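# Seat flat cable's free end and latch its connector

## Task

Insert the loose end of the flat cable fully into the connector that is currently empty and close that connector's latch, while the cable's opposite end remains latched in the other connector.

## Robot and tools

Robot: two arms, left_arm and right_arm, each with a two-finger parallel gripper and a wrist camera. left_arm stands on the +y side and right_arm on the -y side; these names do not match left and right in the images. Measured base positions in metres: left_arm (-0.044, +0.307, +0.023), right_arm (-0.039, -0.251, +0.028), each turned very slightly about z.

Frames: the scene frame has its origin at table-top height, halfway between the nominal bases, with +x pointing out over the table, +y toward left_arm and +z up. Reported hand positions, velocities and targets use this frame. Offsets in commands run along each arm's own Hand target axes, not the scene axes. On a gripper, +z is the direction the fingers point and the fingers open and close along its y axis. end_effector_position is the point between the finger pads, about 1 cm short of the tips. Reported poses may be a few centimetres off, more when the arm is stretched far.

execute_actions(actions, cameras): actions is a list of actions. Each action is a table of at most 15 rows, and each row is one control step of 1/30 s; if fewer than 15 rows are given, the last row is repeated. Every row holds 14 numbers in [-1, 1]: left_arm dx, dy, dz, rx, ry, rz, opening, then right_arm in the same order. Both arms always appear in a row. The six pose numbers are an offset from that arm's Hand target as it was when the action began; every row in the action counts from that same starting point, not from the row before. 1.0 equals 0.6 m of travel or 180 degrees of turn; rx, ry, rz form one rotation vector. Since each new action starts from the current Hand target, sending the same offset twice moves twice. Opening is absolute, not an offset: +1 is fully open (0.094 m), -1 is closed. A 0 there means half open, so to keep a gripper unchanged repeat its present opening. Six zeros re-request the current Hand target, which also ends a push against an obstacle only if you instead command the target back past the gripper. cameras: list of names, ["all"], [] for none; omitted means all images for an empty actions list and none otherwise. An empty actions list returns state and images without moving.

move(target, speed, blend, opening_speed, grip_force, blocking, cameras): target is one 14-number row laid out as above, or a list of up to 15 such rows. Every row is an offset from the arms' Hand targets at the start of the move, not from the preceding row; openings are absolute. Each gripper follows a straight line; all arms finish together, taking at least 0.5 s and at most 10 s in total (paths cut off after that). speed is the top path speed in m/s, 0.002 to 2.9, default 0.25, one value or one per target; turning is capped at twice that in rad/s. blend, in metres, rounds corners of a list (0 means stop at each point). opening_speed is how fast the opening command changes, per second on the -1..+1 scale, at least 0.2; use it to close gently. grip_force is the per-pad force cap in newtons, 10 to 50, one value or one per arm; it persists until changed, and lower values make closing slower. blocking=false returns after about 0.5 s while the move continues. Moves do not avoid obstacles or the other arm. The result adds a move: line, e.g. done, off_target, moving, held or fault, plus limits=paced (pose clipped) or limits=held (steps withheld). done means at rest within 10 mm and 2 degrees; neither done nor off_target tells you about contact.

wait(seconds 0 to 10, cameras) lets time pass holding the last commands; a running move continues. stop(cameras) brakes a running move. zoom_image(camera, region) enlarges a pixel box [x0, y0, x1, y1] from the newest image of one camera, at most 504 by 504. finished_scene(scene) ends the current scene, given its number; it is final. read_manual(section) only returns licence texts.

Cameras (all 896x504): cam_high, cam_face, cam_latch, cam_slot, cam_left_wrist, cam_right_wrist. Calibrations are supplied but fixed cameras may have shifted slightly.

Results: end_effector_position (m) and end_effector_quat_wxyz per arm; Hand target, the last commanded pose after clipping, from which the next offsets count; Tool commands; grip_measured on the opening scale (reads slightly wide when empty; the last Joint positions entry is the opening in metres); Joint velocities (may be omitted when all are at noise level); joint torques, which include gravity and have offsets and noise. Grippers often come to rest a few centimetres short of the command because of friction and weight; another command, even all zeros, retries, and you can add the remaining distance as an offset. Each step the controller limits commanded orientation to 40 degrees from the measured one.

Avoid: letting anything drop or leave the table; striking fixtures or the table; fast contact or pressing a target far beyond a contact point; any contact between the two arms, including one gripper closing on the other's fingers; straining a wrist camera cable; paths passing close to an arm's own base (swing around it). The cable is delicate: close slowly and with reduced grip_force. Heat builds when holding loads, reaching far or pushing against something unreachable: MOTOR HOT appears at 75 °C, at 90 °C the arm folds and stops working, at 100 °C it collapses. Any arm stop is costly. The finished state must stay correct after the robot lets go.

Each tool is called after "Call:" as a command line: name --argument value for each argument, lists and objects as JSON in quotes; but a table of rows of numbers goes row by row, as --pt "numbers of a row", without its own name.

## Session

Call:
execute_actions --actions '[]'

Call:
zoom_image --camera "cam_slot" --region '[300, 170, 720, 490]'

Call:
zoom_image --camera "cam_latch" --region '[300, 260, 580, 420]'

Scene clock: 0.00 s.
left_arm: end_effector_position=(+0.2255, +0.1910, +0.4409) grip_measured=+1.000 end_effector_quat_wxyz=(+0.727, +0.152, +0.662, -0.097) | right_arm: end_effector_position=(+0.2401, -0.1383, +0.3887) grip_measured=+1.000 end_effector_quat_wxyz=(+0.572, -0.009, +0.764, +0.298)
Joint positions: left_arm=[-0.463 0.695 0.91 -0.139 -0.136 0.104 0.094] | right_arm=[0.201 0.752 0.939 -0.363 -0.264 0.422 0.094]
Joint velocities: within noise
Joint torques (N m): no reading
Heat: left arm: 29 °C; right arm: 30 °C.
Hand target: left_arm +0.2224, +0.1927, +0.4506; +0.736, +0.149, +0.653, -0.100 | right_arm +0.2381, -0.1387, +0.3952; +0.578, -0.012, +0.759, +0.298
Tool commands: left_gripper/opening=+1.0 right_gripper/opening=+1.0
camera_calibration:
cam_slot: T_world_to_cam=[[-0.724613, 0.68855, 0.0288813, 0.119905], [0.417239, 0.471675, -0.776811, -0.0475106], [-0.548496, -0.550837, -0.629072, 0.340394], [0, 0, 0, 1]] pos_world=[0.293413, 0.127351, 0.173763]
cam_left_wrist: T_world_to_cam=[[-0.348559, -0.930689, -0.111015, 0.304817], [-0.280398, 0.21656, -0.935136, 0.47334], [0.894362, -0.294821, -0.336447, 0.0969265], [0, 0, 0, 1]] pos_world=[0.152283, 0.20976, 0.509087]
cam_right_wrist: T_world_to_cam=[[0.365556, -0.839393, -0.40223, -0.0515183], [-0.682631, 0.0520021, -0.728911, 0.490187], [0.632759, 0.541032, -0.553986, 0.22925], [0, 0, 0, 1]] pos_world=[0.20839, -0.192766, 0.463581]

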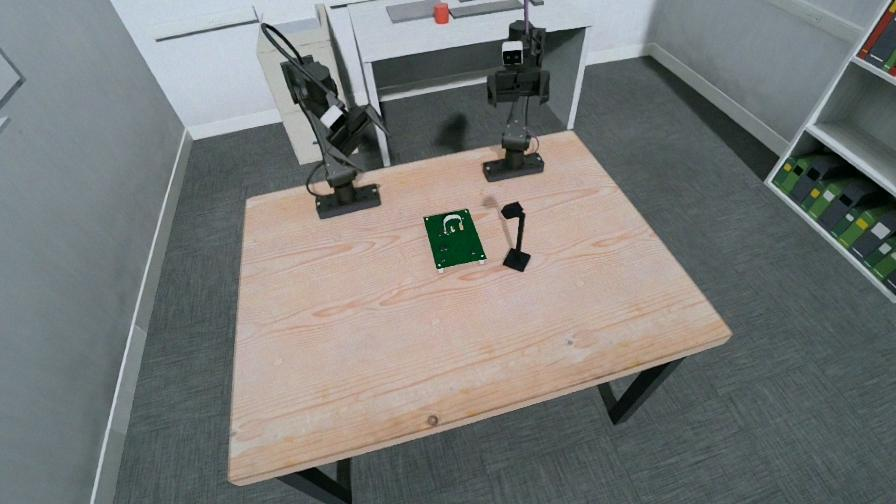

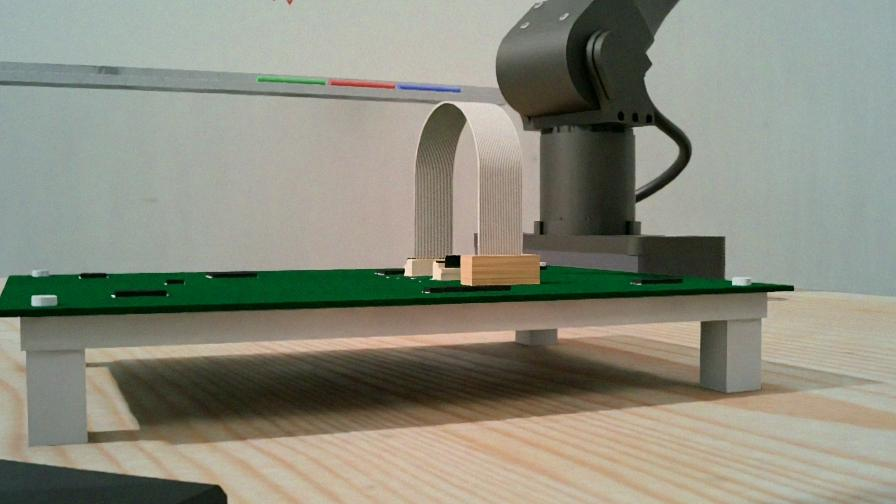

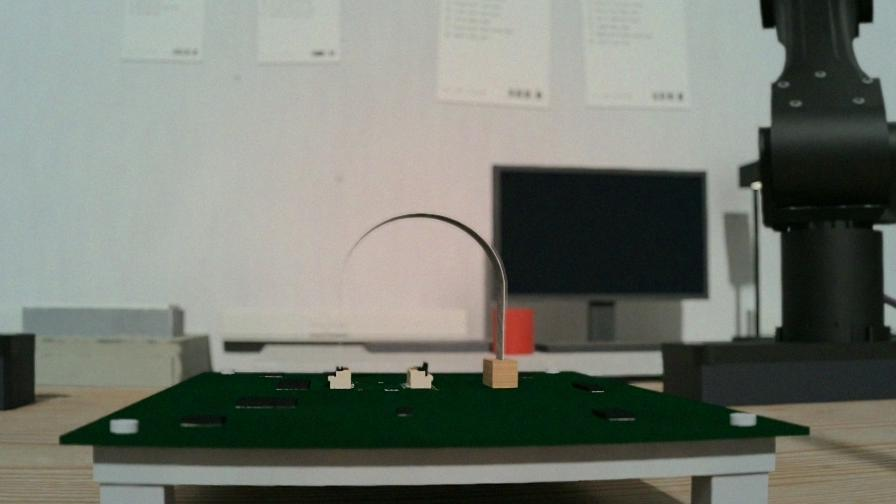

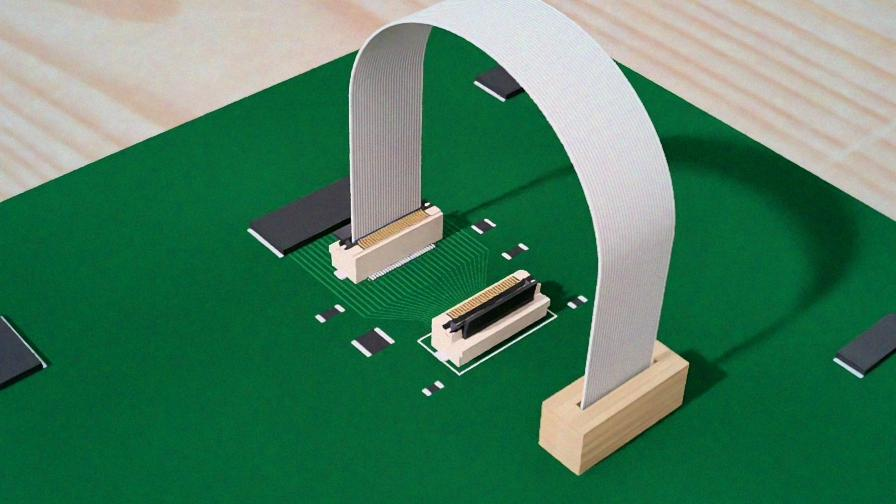

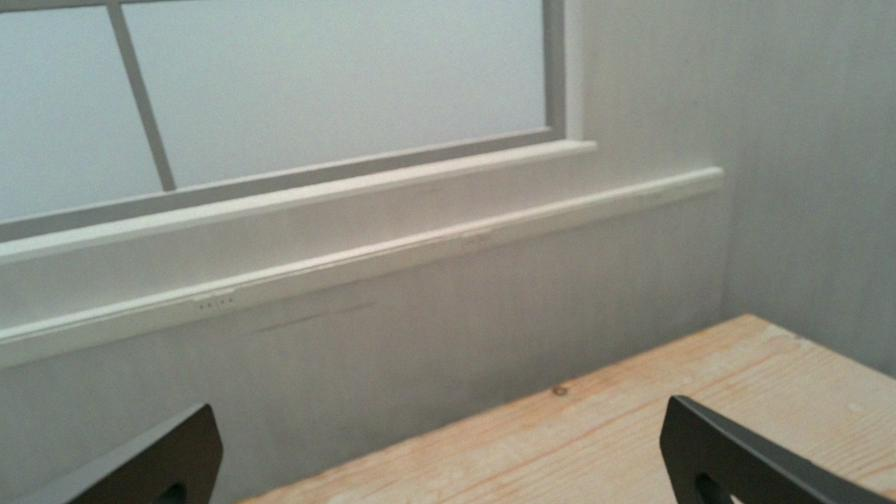

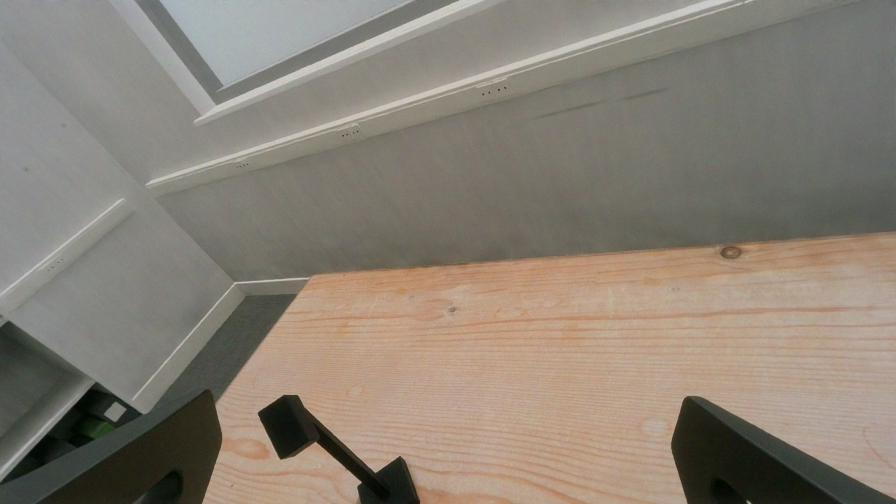

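Scaled by 1.200 from the camera's 896x504 image, which has a finer 1280x720 frame.

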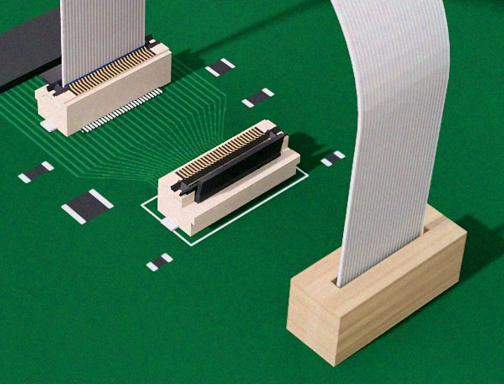

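Scaled by 1.800 from the camera's 896x504 image, which has a finer 1280x720 frame.

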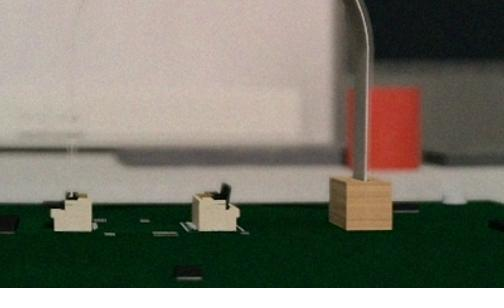

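Call:
move --pt "0.3125 -0.1785 -0.0888 -0.0931 0.2134 -0.0509 -0.55 0 0 0 0 0 0 1" --pt "0.5942 -0.3115 -0.0963 -0.0931 0.2134 -0.0509 -0.55 0 0 0 0 0 0 1" --blend '[0.04,0]' --speed 0.2 --cameras '["cam_latch","cam_left_wrist"]'

Scene clock: 7.17 s.
left_arm: end_effector_position=(+0.1483, +0.0516, +0.0736) grip_measured=-0.547 end_effector_quat_wxyz=(+0.472, +0.018, +0.882, -0.011) | right_arm: end_effector_position=(+0.2401, -0.1383, +0.3887) grip_measured=+1.000 end_effector_quat_wxyz=(+0.572, -0.009, +0.764, +0.298)
Joint positions: left_arm=[-1.376 1.65 0.701 -0.325 -0.952 -1.213 0.021] | right_arm=[0.201 0.752 0.939 -0.363 -0.264 0.422 0.094]
Joint torques (N m): left_arm=[-0.27 -5.33 4.71 0.83 -0.74 -0.07] | right_arm=[-0.12 -0.46 8.81 1.77 -0.06 -0.04]
Heat: left arm: 29 °C; right arm: 31 °C.
Hand target: left_arm +0.1500, +0.0548, +0.0749; +0.484, +0.015, +0.875, -0.008 | right_arm +0.2381, -0.1387, +0.3952; +0.578, -0.012, +0.759, +0.298
Off the commanded pose: left_arm 0.004 m, 2 deg | right_arm 0.007 m, 1 deg.
move: done
camera_calibration:
cam_left_wrist: T_world_to_cam=[[-0.0580583, -0.998279, -0.00823142, 0.0601988], [-0.844749, 0.0535199, -0.53248, 0.200915], [0.532005, -0.0239615, -0.846402, 0.0786671], [0, 0, 0, 1]] pos_world=[0.131367, 0.0512272, 0.174063]
Images, in order (width x height): cam_latch 896x504, cam_left_wrist 896x504.

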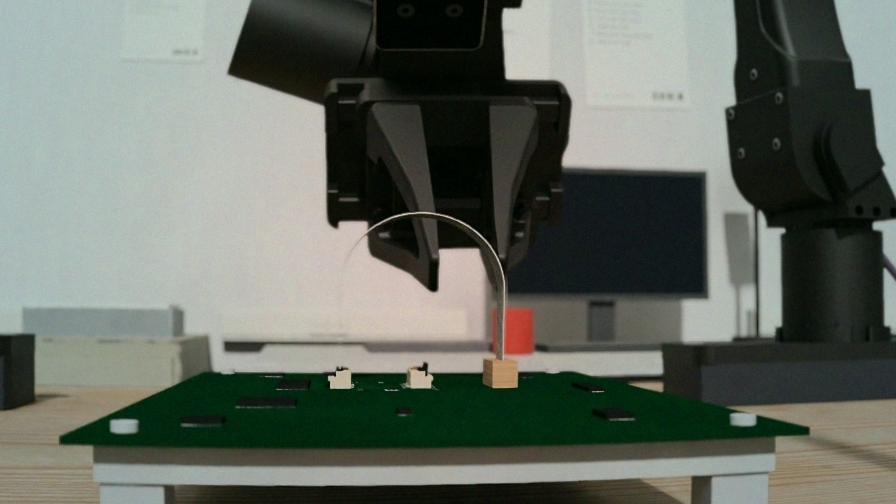

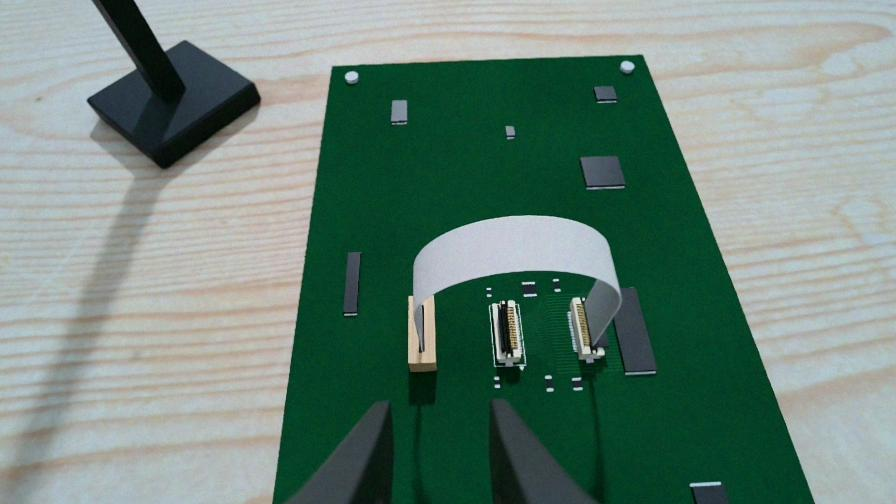

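Call:
move --pt "0.0156 0.0102 0.0093 0 0 0 -0.55 0 0 0 0 0 0 1" --pt "-0.0113 0.012 0.0584 0 0 0 -0.55 0 0 0 0 0 0 1" --speed 0.08 --blend '[0.003,0]' --cameras '["cam_latch","cam_slot"]'

Call:
zoom_image --camera "cam_latch" --region '[380, 250, 580, 400]'

Scene clock: 10.43 s.
left_arm: end_effector_position=(+0.1820, +0.0571, +0.0641) grip_measured=-0.547 end_effector_quat_wxyz=(+0.480, +0.015, +0.877, -0.014) | right_arm: end_effector_position=(+0.2401, -0.1383, +0.3887) grip_measured=+1.000 end_effector_quat_wxyz=(+0.572, -0.009, +0.764, +0.298)
Joint positions: left_arm=[-1.248 1.67 0.632 -0.056 -0.918 -1.008 0.021] | right_arm=[0.201 0.752 0.939 -0.363 -0.264 0.422 0.094]
Joint torques (N m): left_arm=[0.29 -5.01 4.7 1.11 -0.53 0.07] | right_arm=[-0.13 -0.5 8.83 1.76 -0.06 -0.04]
Heat: left arm: 29 °C; right arm: 32 °C.
Hand target: left_arm +0.1834, +0.0609, +0.0619; +0.484, +0.015, +0.875, -0.008 | right_arm +0.2381, -0.1387, +0.3952; +0.578, -0.012, +0.759, +0.298
Off the commanded pose: left_arm 0.005 m, 1 deg | right_arm 0.007 m, 1 deg.
move: done
camera_calibration:
cam_slot: T_world_to_cam=[[-0.724613, 0.68855, 0.0288813, 0.119905], [0.417239, 0.471675, -0.776811, -0.0475106], [-0.548496, -0.550837, -0.629072, 0.340394], [0, 0, 0, 1]] pos_world=[0.293413, 0.127351, 0.173763]
Images, in order (width x height): cam_latch 896x504, cam_slot 896x504.

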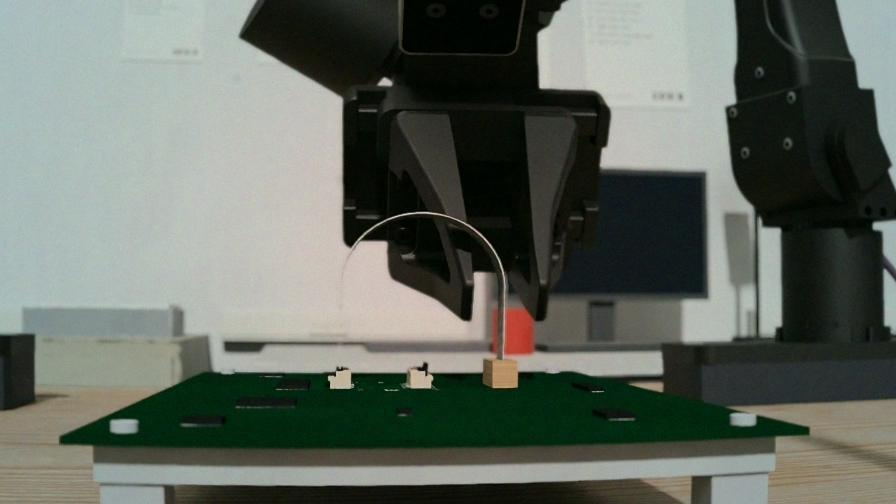

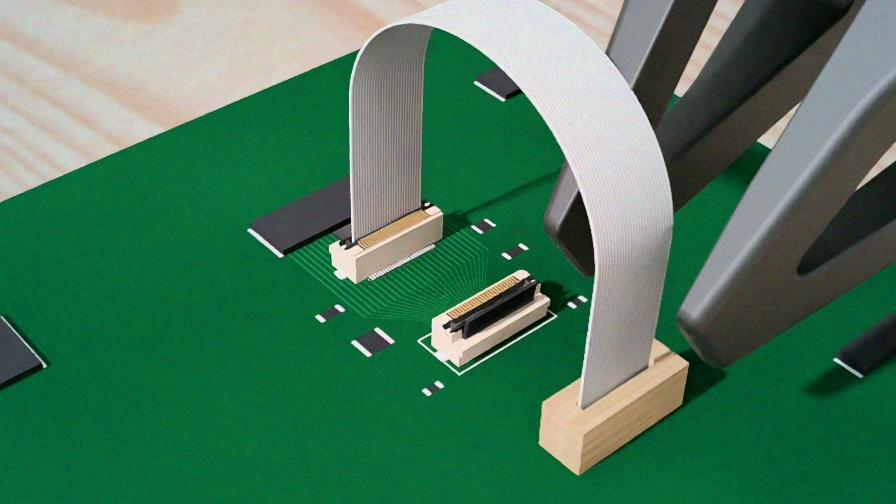

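Scaled by 2.520 from the camera's 896x504 image, which has a finer 1280x720 frame.

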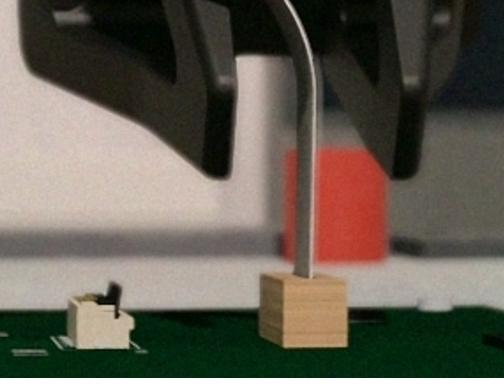

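Call:
move --target '[0.01427,0,0.00895,0,0,0,-0.55,0,0,0,0,0,0,1]' --speed 0.06 --cameras '["cam_latch","cam_slot"]'

Call:
zoom_image --camera "cam_latch" --region '[380, 260, 580, 400]'

Scene clock: 12.97 s.
left_arm: end_effector_position=(+0.1819, +0.0570, +0.0539) grip_measured=-0.547 end_effector_quat_wxyz=(+0.479, +0.015, +0.877, -0.015) | right_arm: end_effector_position=(+0.2401, -0.1383, +0.3887) grip_measured=+1.000 end_effector_quat_wxyz=(+0.572, -0.009, +0.764, +0.298)
Joint positions: left_arm=[-1.248 1.707 0.616 -0.003 -0.917 -1.007 0.021] | right_arm=[0.201 0.752 0.939 -0.363 -0.264 0.422 0.094]
Joint torques (N m): left_arm=[0.27 -5.09 4.56 1.11 -0.55 0.05] | right_arm=[-0.08 -0.47 8.87 1.76 -0.06 -0.03]
Heat: left arm: 29 °C; right arm: 32 °C.
Hand target: left_arm +0.1834, +0.0609, +0.0519; +0.484, +0.015, +0.875, -0.008 | right_arm +0.2381, -0.1387, +0.3952; +0.578, -0.012, +0.759, +0.298
Off the commanded pose: left_arm 0.005 m, 1 deg | right_arm 0.007 m, 1 deg.
move: done
camera_calibration:
cam_slot: T_world_to_cam=[[-0.724613, 0.68855, 0.0288813, 0.119905], [0.417239, 0.471675, -0.776811, -0.0475106], [-0.548496, -0.550837, -0.629072, 0.340394], [0, 0, 0, 1]] pos_world=[0.293413, 0.127351, 0.173763]
Images, in order (width x height): cam_latch 896x504, cam_slot 896x504.

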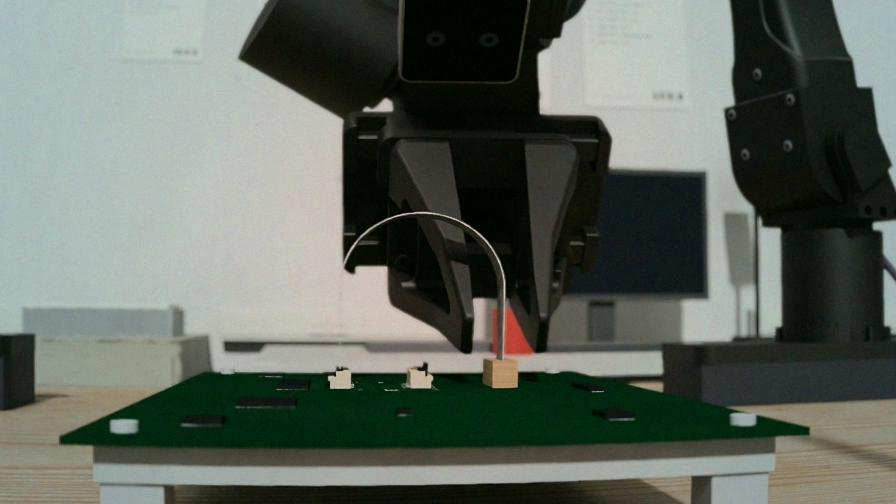

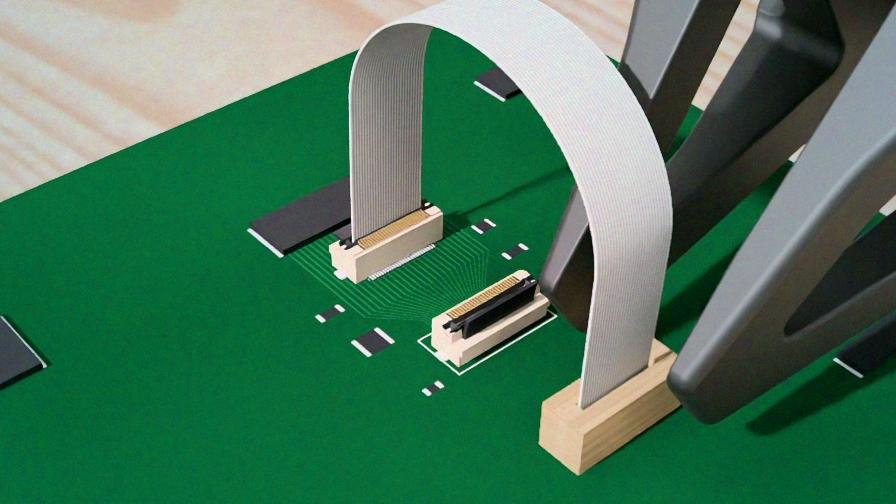

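Scaled by 2.520 from the camera's 896x504 image, which has a finer 1280x720 frame.

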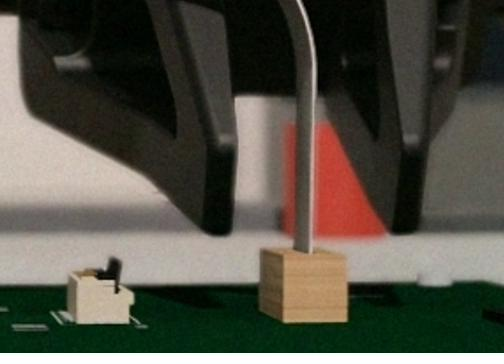

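Call:
move --target '[0,0,0,0,0,0,-1,0,0,0,0,0,0,1]' --speed 0.05 --grip_force '[30,50]' --opening_speed 0.5

Scene clock: 15.23 s.
left_arm: end_effector_position=(+0.1820, +0.0561, +0.0540) grip_measured=-0.981 end_effector_quat_wxyz=(+0.479, +0.014, +0.877, -0.017) | right_arm: end_effector_position=(+0.2401, -0.1383, +0.3887) grip_measured=+1.000 end_effector_quat_wxyz=(+0.572, -0.009, +0.764, +0.298)
Joint positions: left_arm=[-1.248 1.707 0.616 0.002 -0.916 -1.007 0.001] | right_arm=[0.201 0.752 0.939 -0.363 -0.264 0.422 0.094]
Joint torques (N m): left_arm=[0.31 -5.01 4.52 1.09 -0.55 0.06] | right_arm=[-0.1 -0.49 8.79 1.77 -0.05 -0.04]
Heat: left arm: 29 °C; right arm: 32 °C.
Hand target: left_arm +0.1834, +0.0609, +0.0519; +0.484, +0.015, +0.875, -0.008 | right_arm +0.2381, -0.1387, +0.3952; +0.578, -0.012, +0.759, +0.298
Off the commanded pose: left_arm 0.005 m, 1 deg | right_arm 0.007 m, 1 deg.
grip_force (N): 30, 50
move: done

Call:
move --pt "-0.0265 0 -0.0167 0 0 0 -1 0 0 0 0 0 0 1" --pt "-0.0268 -0.0602 -0.0163 0 0 0 -1 0 0 0 0 0 0 1" --speed 0.06 --blend '[0.002,0]' --cameras '["cam_latch","cam_slot"]'

Call:
zoom_image --camera "cam_latch" --region '[380, 320, 460, 400]'

Call:
zoom_image --camera "cam_slot" --region '[425, 200, 605, 380]'

Scene clock: 17.90 s.
left_arm: end_effector_position=(+0.1796, +0.0317, +0.0632) grip_measured=-0.982 end_effector_quat_wxyz=(+0.473, +0.023, +0.881, -0.005) | right_arm: end_effector_position=(+0.2401, -0.1383, +0.3887) grip_measured=+1.000 end_effector_quat_wxyz=(+0.572, -0.009, +0.764, +0.298)
Joint positions: left_arm=[-1.279 1.758 0.756 -0.152 -0.922 -1.049 0.001] | right_arm=[0.201 0.752 0.939 -0.363 -0.264 0.422 0.094]
Joint torques (N m): left_arm=[-0.47 -5.63 8.85 0.75 -0.68 -0.11] | right_arm=[-0.12 -0.5 8.87 1.76 -0.06 -0.03]
Heat: left arm: 29 °C; right arm: 32 °C.
Hand target: left_arm +0.1825, +0.0249, +0.0706; +0.484, +0.015, +0.875, -0.008 | right_arm +0.2381, -0.1387, +0.3952; +0.578, -0.012, +0.759, +0.298
Off the commanded pose: left_arm 0.011 m, 2 deg | right_arm 0.007 m, 1 deg.
grip_force (N): 30, 50
move: off_target (left_arm)
camera_calibration:
cam_slot: T_world_to_cam=[[-0.724613, 0.68855, 0.0288813, 0.119905], [0.417239, 0.471675, -0.776811, -0.0475106], [-0.548496, -0.550837, -0.629072, 0.340394], [0, 0, 0, 1]] pos_world=[0.293413, 0.127351, 0.173763]
Images, in order (width x height): cam_latch 896x504, cam_slot 896x504.

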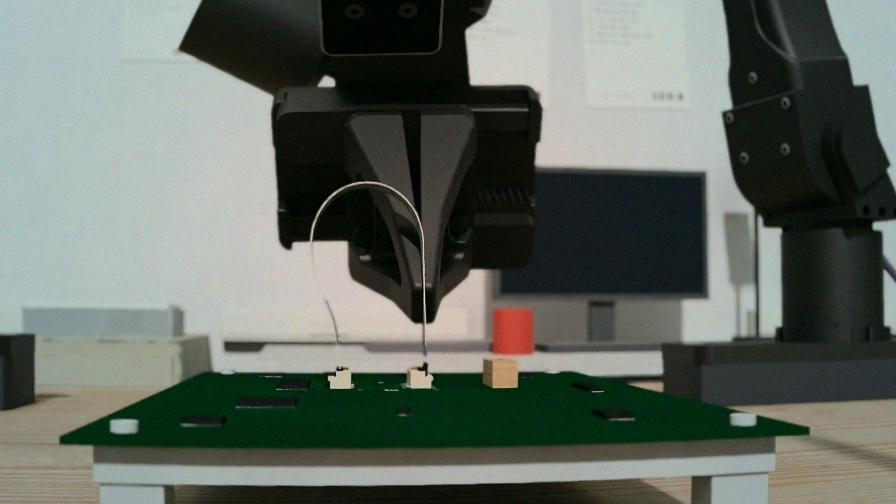

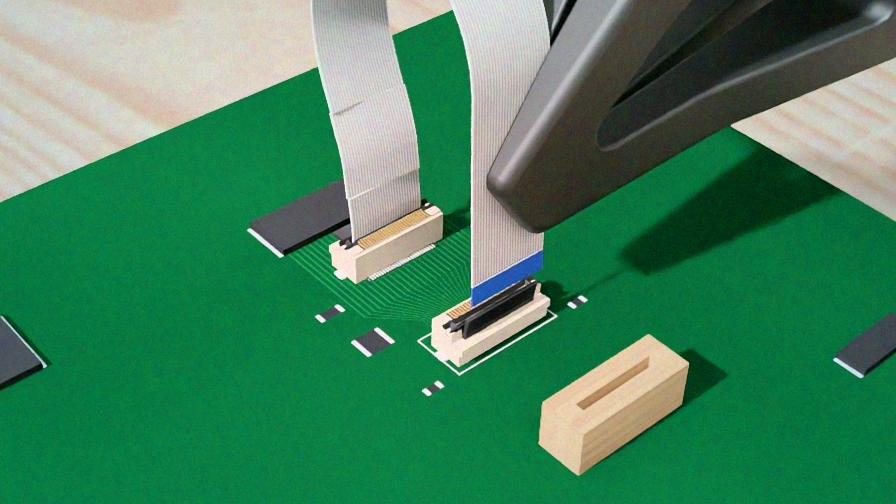

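Scaled by 6.300 from the camera's 896x504 image, which has a finer 1280x720 frame.

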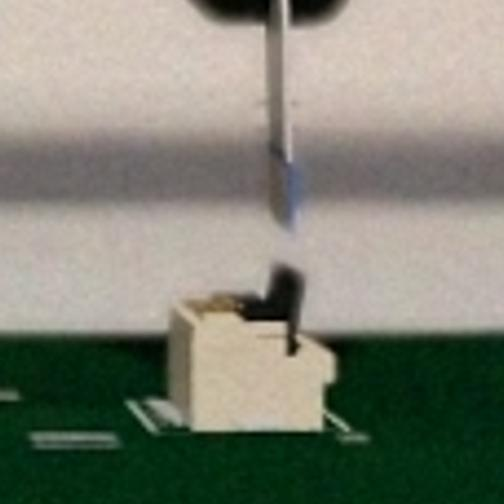

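Scaled by 2.800 from the camera's 896x504 image, which has a finer 1280x720 frame.

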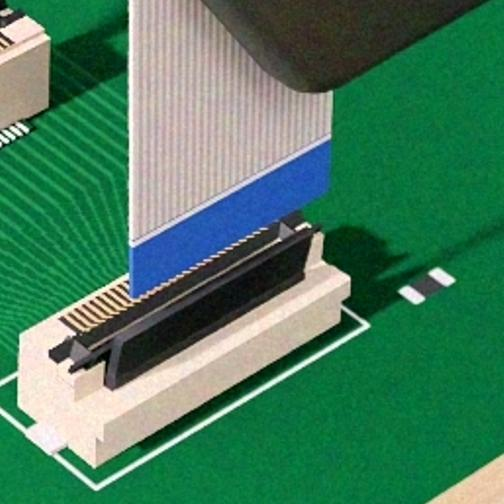

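Call:
move --target '[-0.0013,-0.003,0.002,-0.0035,0,-0.0085,-1,0,0,0,0,0,0,1]' --speed 0.03 --cameras '["cam_latch","cam_slot"]'

Call:
zoom_image --camera "cam_latch" --region '[380, 320, 460, 400]'

Call:
zoom_image --camera "cam_slot" --region '[425, 200, 605, 380]'

Scene clock: 21.93 s.
left_arm: end_effector_position=(+0.1804, +0.0298, +0.0627) grip_measured=-0.982 end_effector_quat_wxyz=(+0.472, +0.010, +0.882, -0.007) | right_arm: end_effector_position=(+0.2401, -0.1383, +0.3887) grip_measured=+1.000 end_effector_quat_wxyz=(+0.572, -0.009, +0.764, +0.298)
Joint positions: left_arm=[-1.279 1.772 0.777 -0.176 -0.924 -1.087 0.001] | right_arm=[0.201 0.752 0.939 -0.363 -0.264 0.422 0.094]
Joint torques (N m): left_arm=[-0.32 -5.74 8.94 0.74 -0.7 -0.11] | right_arm=[-0.09 -0.51 8.81 1.77 -0.05 -0.03]
Heat: left arm: 29 °C; right arm: 33 °C.
Hand target: left_arm +0.1839, +0.0229, +0.0708; +0.484, +0.001, +0.875, -0.010 | right_arm +0.2381, -0.1387, +0.3952; +0.578, -0.012, +0.759, +0.298
Off the commanded pose: left_arm 0.011 m, 2 deg | right_arm 0.007 m, 1 deg.
grip_force (N): 30, 50
move: off_target (left_arm)
camera_calibration:
cam_slot: T_world_to_cam=[[-0.724613, 0.68855, 0.0288813, 0.119905], [0.417239, 0.471675, -0.776811, -0.0475106], [-0.548496, -0.550837, -0.629072, 0.340394], [0, 0, 0, 1]] pos_world=[0.293413, 0.127351, 0.173763]
Images, in order (width x height): cam_latch 896x504, cam_slot 896x504.

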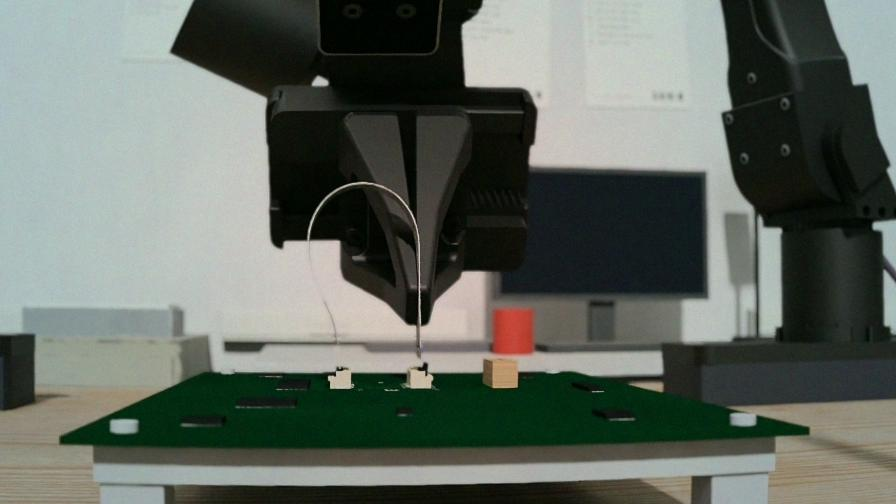

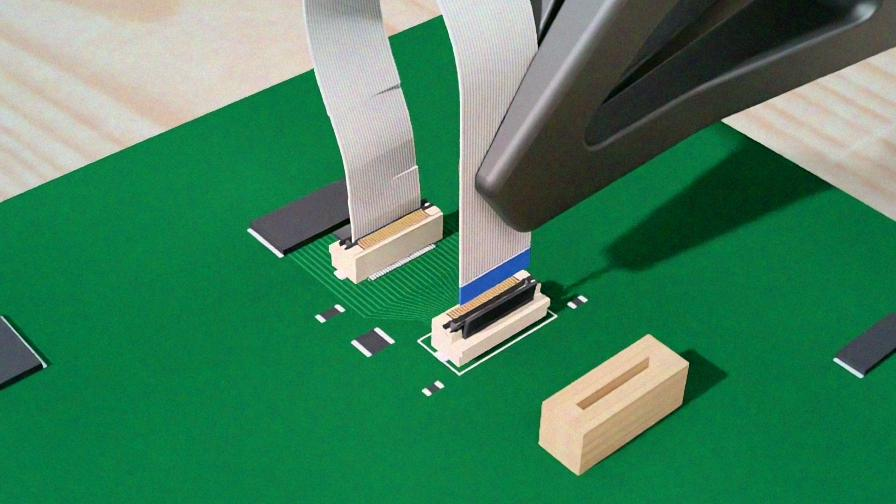

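Scaled by 6.300 from the camera's 896x504 image, which has a finer 1280x720 frame.

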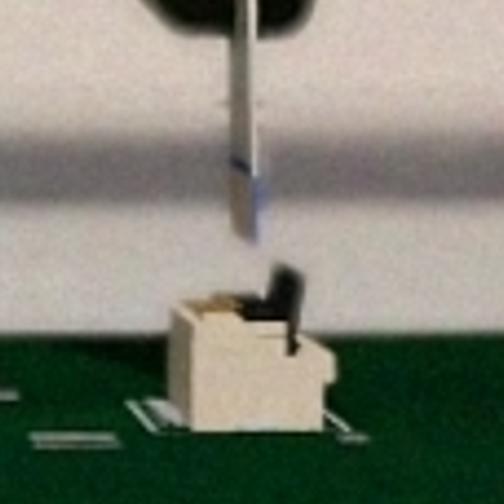

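Scaled by 2.800 from the camera's 896x504 image, which has a finer 1280x720 frame.

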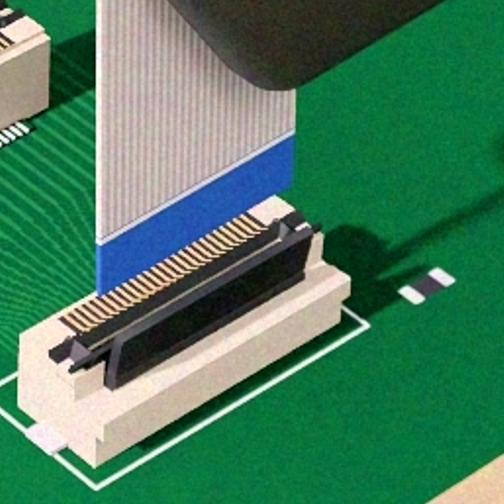

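Call:
move --target '[0.0134,0.0003,0.0084,0,0,0,-1,0,0,0,0,0,0,1]' --speed 0.03 --cameras '["cam_latch","cam_slot"]'

Call:
zoom_image --camera "cam_latch" --region '[380, 320, 460, 400]'

Call:
zoom_image --camera "cam_slot" --region '[425, 230, 565, 370]'

Scene clock: 25.17 s.
left_arm: end_effector_position=(+0.1817, +0.0309, +0.0580) grip_measured=-0.982 end_effector_quat_wxyz=(+0.476, +0.010, +0.879, +0.001) | right_arm: end_effector_position=(+0.2401, -0.1383, +0.3887) grip_measured=+1.000 end_effector_quat_wxyz=(+0.572, -0.009, +0.764, +0.298)
Joint positions: left_arm=[-1.279 1.797 0.777 -0.163 -0.939 -1.089 0.001] | right_arm=[0.201 0.752 0.939 -0.363 -0.264 0.422 0.094]
Joint torques (N m): left_arm=[-0.32 -5.53 7.57 1.01 -0.54 -0.12] | right_arm=[-0.06 -0.49 8.8 1.77 -0.05 -0.04]
Heat: left arm: 29 °C; right arm: 33 °C.
Hand target: left_arm +0.1838, +0.0229, +0.0613; +0.484, +0.001, +0.875, -0.010 | right_arm +0.2381, -0.1387, +0.3952; +0.578, -0.012, +0.759, +0.298
Off the commanded pose: left_arm 0.009 m, 2 deg | right_arm 0.007 m, 1 deg.
grip_force (N): 30, 50
move: done
camera_calibration:
cam_slot: T_world_to_cam=[[-0.724613, 0.68855, 0.0288813, 0.119905], [0.417239, 0.471675, -0.776811, -0.0475106], [-0.548496, -0.550837, -0.629072, 0.340394], [0, 0, 0, 1]] pos_world=[0.293413, 0.127351, 0.173763]
Images, in order (width x height): cam_latch 896x504, cam_slot 896x504.

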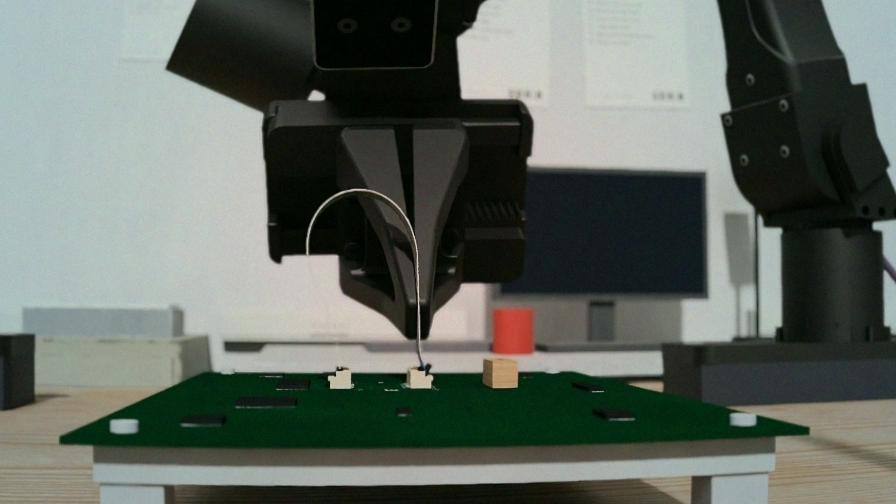

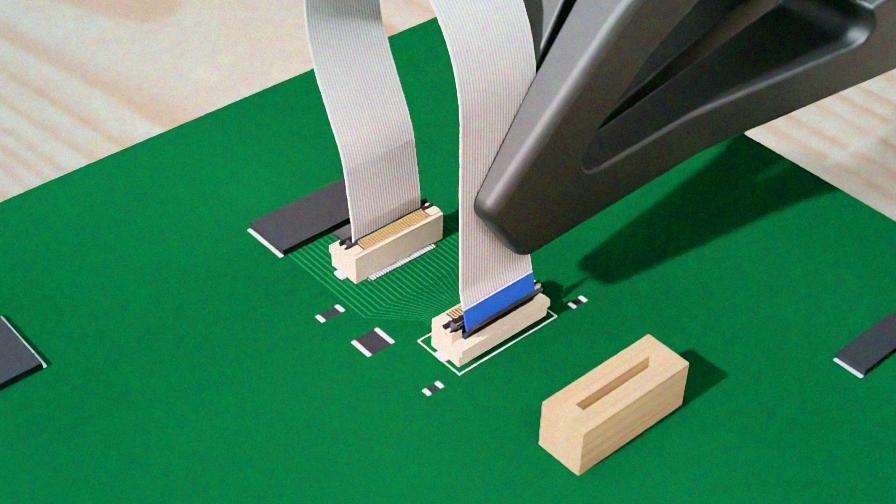

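Scaled by 6.300 from the camera's 896x504 image, which has a finer 1280x720 frame.

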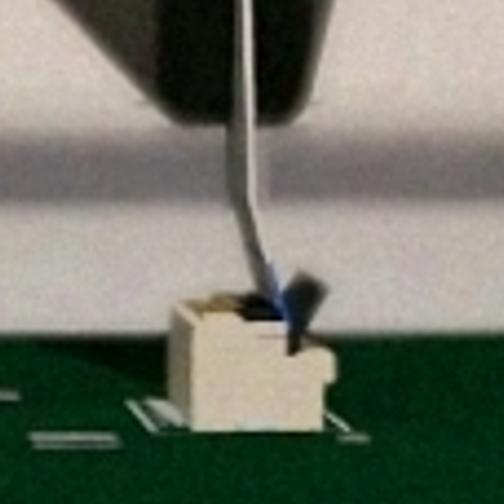

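Scaled by 3.600 from the camera's 896x504 image, which has a finer 1280x720 frame.

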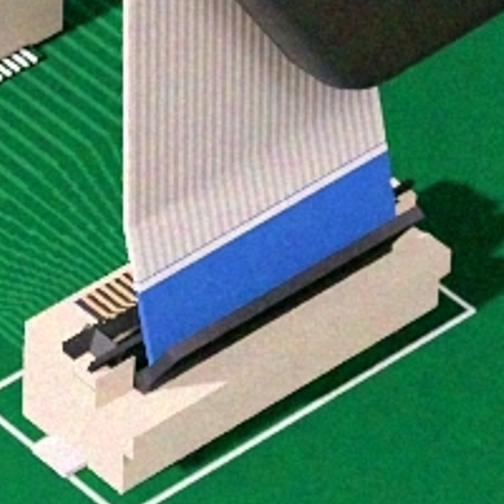

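Call:
move --pt "-0.0148 -0.0003 -0.0093 0 0 0 -1 0 0 0 0 0 0 1" --pt "-0.014 -0.002 -0.0107 0 0 0 -1 0 0 0 0 0 0 1" --speed 0.03 --cameras '["cam_latch","cam_slot"]'

Call:
zoom_image --camera "cam_latch" --region '[380, 320, 460, 400]'

Call:
zoom_image --camera "cam_slot" --region '[425, 200, 605, 380]'

Scene clock: 29.60 s.
left_arm: end_effector_position=(+0.1806, +0.0316, +0.0585) grip_measured=-0.982 end_effector_quat_wxyz=(+0.475, +0.013, +0.880, +0.006) | right_arm: end_effector_position=(+0.2401, -0.1383, +0.3887) grip_measured=+1.000 end_effector_quat_wxyz=(+0.572, -0.009, +0.764, +0.298)
Joint positions: left_arm=[-1.282 1.797 0.784 -0.187 -0.941 -1.094 0.001] | right_arm=[0.201 0.752 0.939 -0.363 -0.264 0.422 0.094]
Joint torques (N m): left_arm=[-0.4 -7.75 8.73 0.67 -0.56 -0.13] | right_arm=[-0.06 -0.53 8.83 1.78 -0.06 -0.03]
Heat: left arm: 29 °C; right arm: 33 °C.
Hand target: left_arm +0.1829, +0.0220, +0.0718; +0.484, +0.001, +0.875, -0.010 | right_arm +0.2381, -0.1387, +0.3952; +0.578, -0.012, +0.759, +0.298
Off the commanded pose: left_arm 0.017 m, 3 deg | right_arm 0.007 m, 1 deg.
grip_force (N): 30, 50
move: off_target (left_arm)
camera_calibration:
cam_slot: T_world_to_cam=[[-0.724613, 0.68855, 0.0288813, 0.119905], [0.417239, 0.471675, -0.776811, -0.0475106], [-0.548496, -0.550837, -0.629072, 0.340394], [0, 0, 0, 1]] pos_world=[0.293413, 0.127351, 0.173763]
Images, in order (width x height): cam_latch 896x504, cam_slot 896x504.

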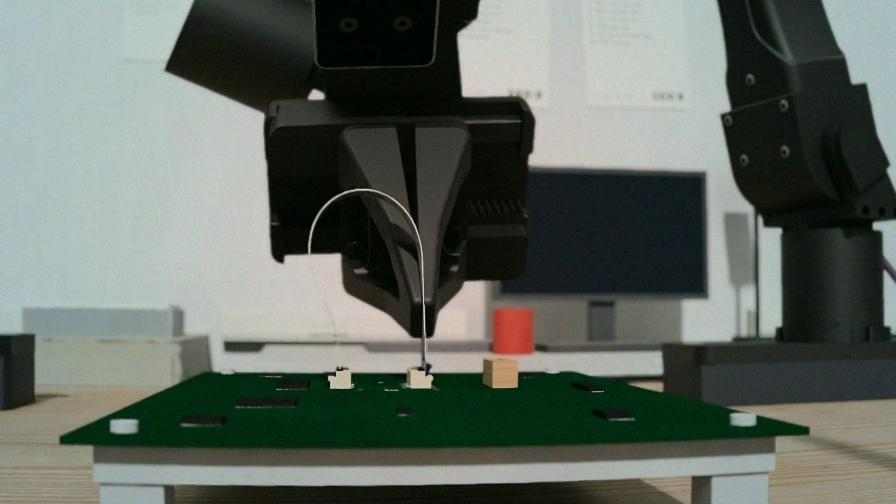

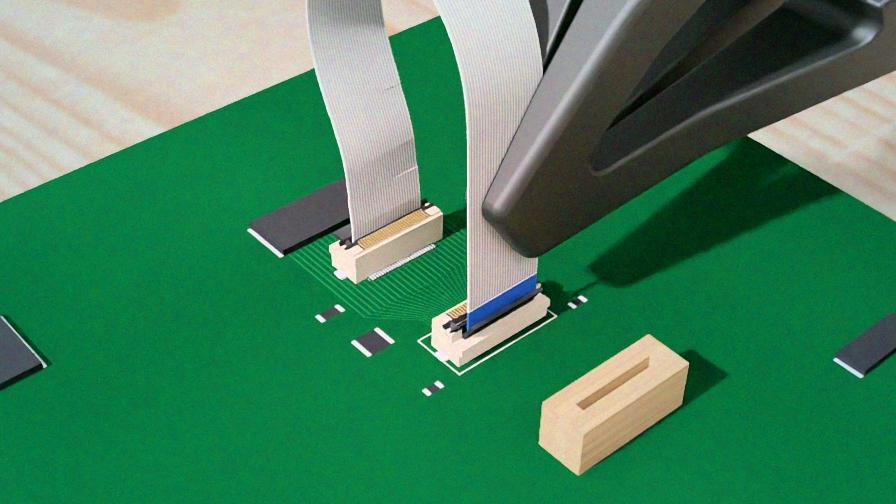

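Scaled by 6.300 from the camera's 896x504 image, which has a finer 1280x720 frame.

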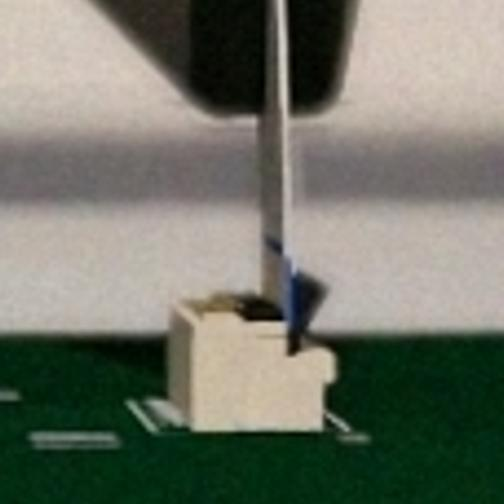

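Scaled by 2.800 from the camera's 896x504 image, which has a finer 1280x720 frame.

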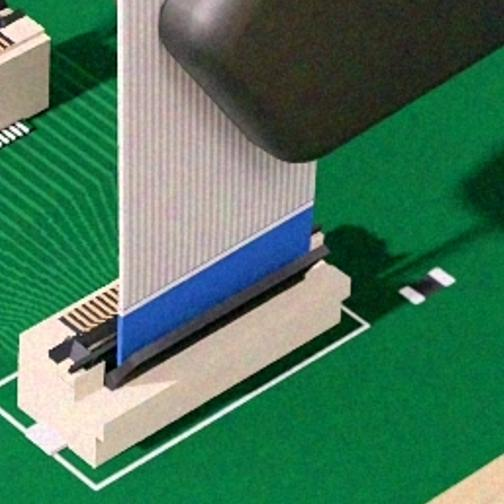

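Call:
move --target '[-0.0085,-0.0015,-0.0053,0,0,0,-1,0,0,0,0,0,0,1]' --speed 0.04

Scene clock: 31.17 s.
left_arm: end_effector_position=(+0.1805, +0.0320, +0.0597) grip_measured=-0.982 end_effector_quat_wxyz=(+0.473, +0.016, +0.881, +0.012) | right_arm: end_effector_position=(+0.2401, -0.1383, +0.3887) grip_measured=+1.000 end_effector_quat_wxyz=(+0.572, -0.009, +0.764, +0.298)
Joint positions: left_arm=[-1.282 1.797 0.796 -0.215 -0.941 -1.096 0.001] | right_arm=[0.201 0.752 0.939 -0.363 -0.264 0.422 0.094]
Joint torques (N m): left_arm=[-0.42 -8.92 8.79 0.65 -0.56 -0.12] | right_arm=[-0.13 -0.51 8.84 1.75 -0.06 -0.05]
Heat: left arm: 29 °C; right arm: 33 °C.
Hand target: left_arm +0.1829, +0.0212, +0.0779; +0.484, +0.001, +0.875, -0.010 | right_arm +0.2381, -0.1387, +0.3952; +0.578, -0.012, +0.759, +0.298
Off the commanded pose: left_arm 0.021 m, 3 deg | right_arm 0.007 m, 1 deg.
grip_force (N): 30, 50
move: off_target (left_arm)

Call:
move --target '[-0.0085,-0.001,-0.0053,0,0,0,-1,0,0,0,0,0,0,1]' --speed 0.04 --cameras '["cam_latch","cam_slot"]'

Call:
zoom_image --camera "cam_latch" --region '[380, 320, 460, 400]'

Call:
zoom_image --camera "cam_slot" --region '[425, 200, 605, 380]'

Scene clock: 32.97 s.
left_arm: end_effector_position=(+0.1805, +0.0318, +0.0642) grip_measured=-0.982 end_effector_quat_wxyz=(+0.472, +0.017, +0.881, +0.015) | right_arm: end_effector_position=(+0.2401, -0.1383, +0.3887) grip_measured=+1.000 end_effector_quat_wxyz=(+0.572, -0.009, +0.764, +0.298)
Joint positions: left_arm=[-1.282 1.786 0.809 -0.243 -0.94 -1.096 0.001] | right_arm=[0.201 0.752 0.939 -0.363 -0.264 0.422 0.094]
Joint torques (N m): left_arm=[-0.43 -9.29 8.88 0.65 -0.57 -0.11] | right_arm=[-0.12 -0.53 8.8 1.77 -0.06 -0.04]
Heat: left arm: 29 °C; right arm: 33 °C.
Hand target: left_arm +0.1829, +0.0207, +0.0838; +0.484, +0.001, +0.875, -0.010 | right_arm +0.2381, -0.1387, +0.3952; +0.578, -0.012, +0.759, +0.298
Off the commanded pose: left_arm 0.023 m, 4 deg | right_arm 0.007 m, 1 deg.
grip_force (N): 30, 50
move: off_target (left_arm)
camera_calibration:
cam_slot: T_world_to_cam=[[-0.724613, 0.68855, 0.0288813, 0.119905], [0.417239, 0.471675, -0.776811, -0.0475106], [-0.548496, -0.550837, -0.629072, 0.340394], [0, 0, 0, 1]] pos_world=[0.293413, 0.127351, 0.173763]
Images, in order (width x height): cam_latch 896x504, cam_slot 896x504.

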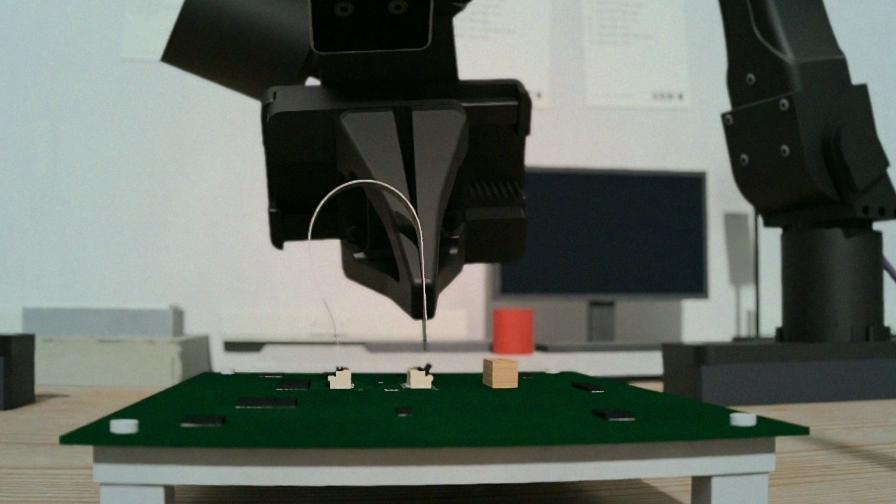

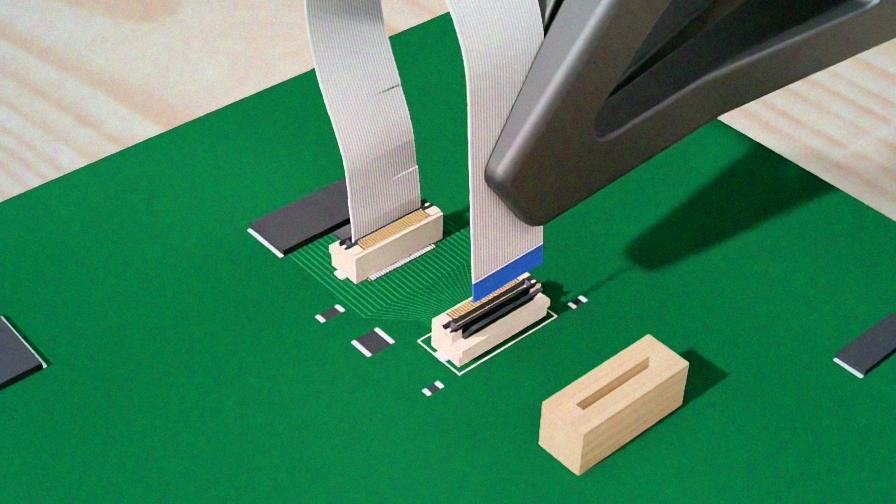

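Scaled by 6.300 from the camera's 896x504 image, which has a finer 1280x720 frame.

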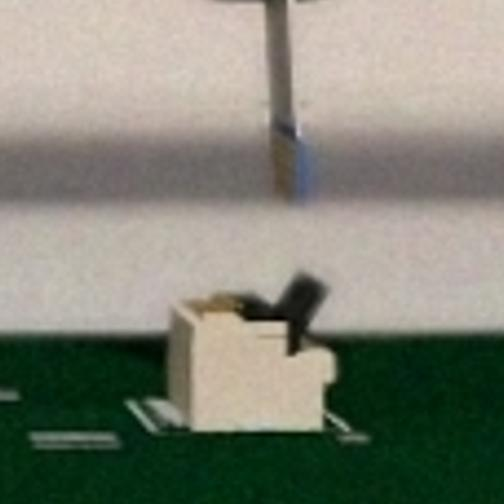

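Scaled by 2.800 from the camera's 896x504 image, which has a finer 1280x720 frame.

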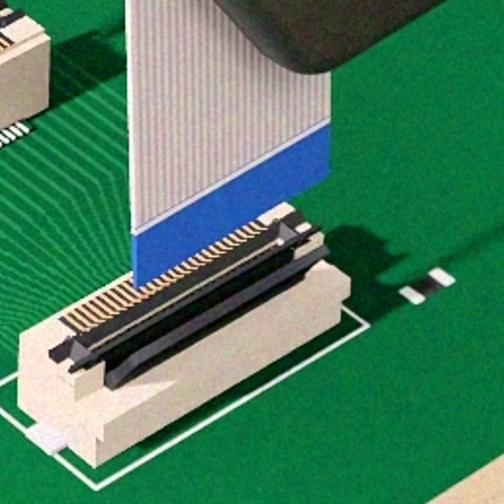

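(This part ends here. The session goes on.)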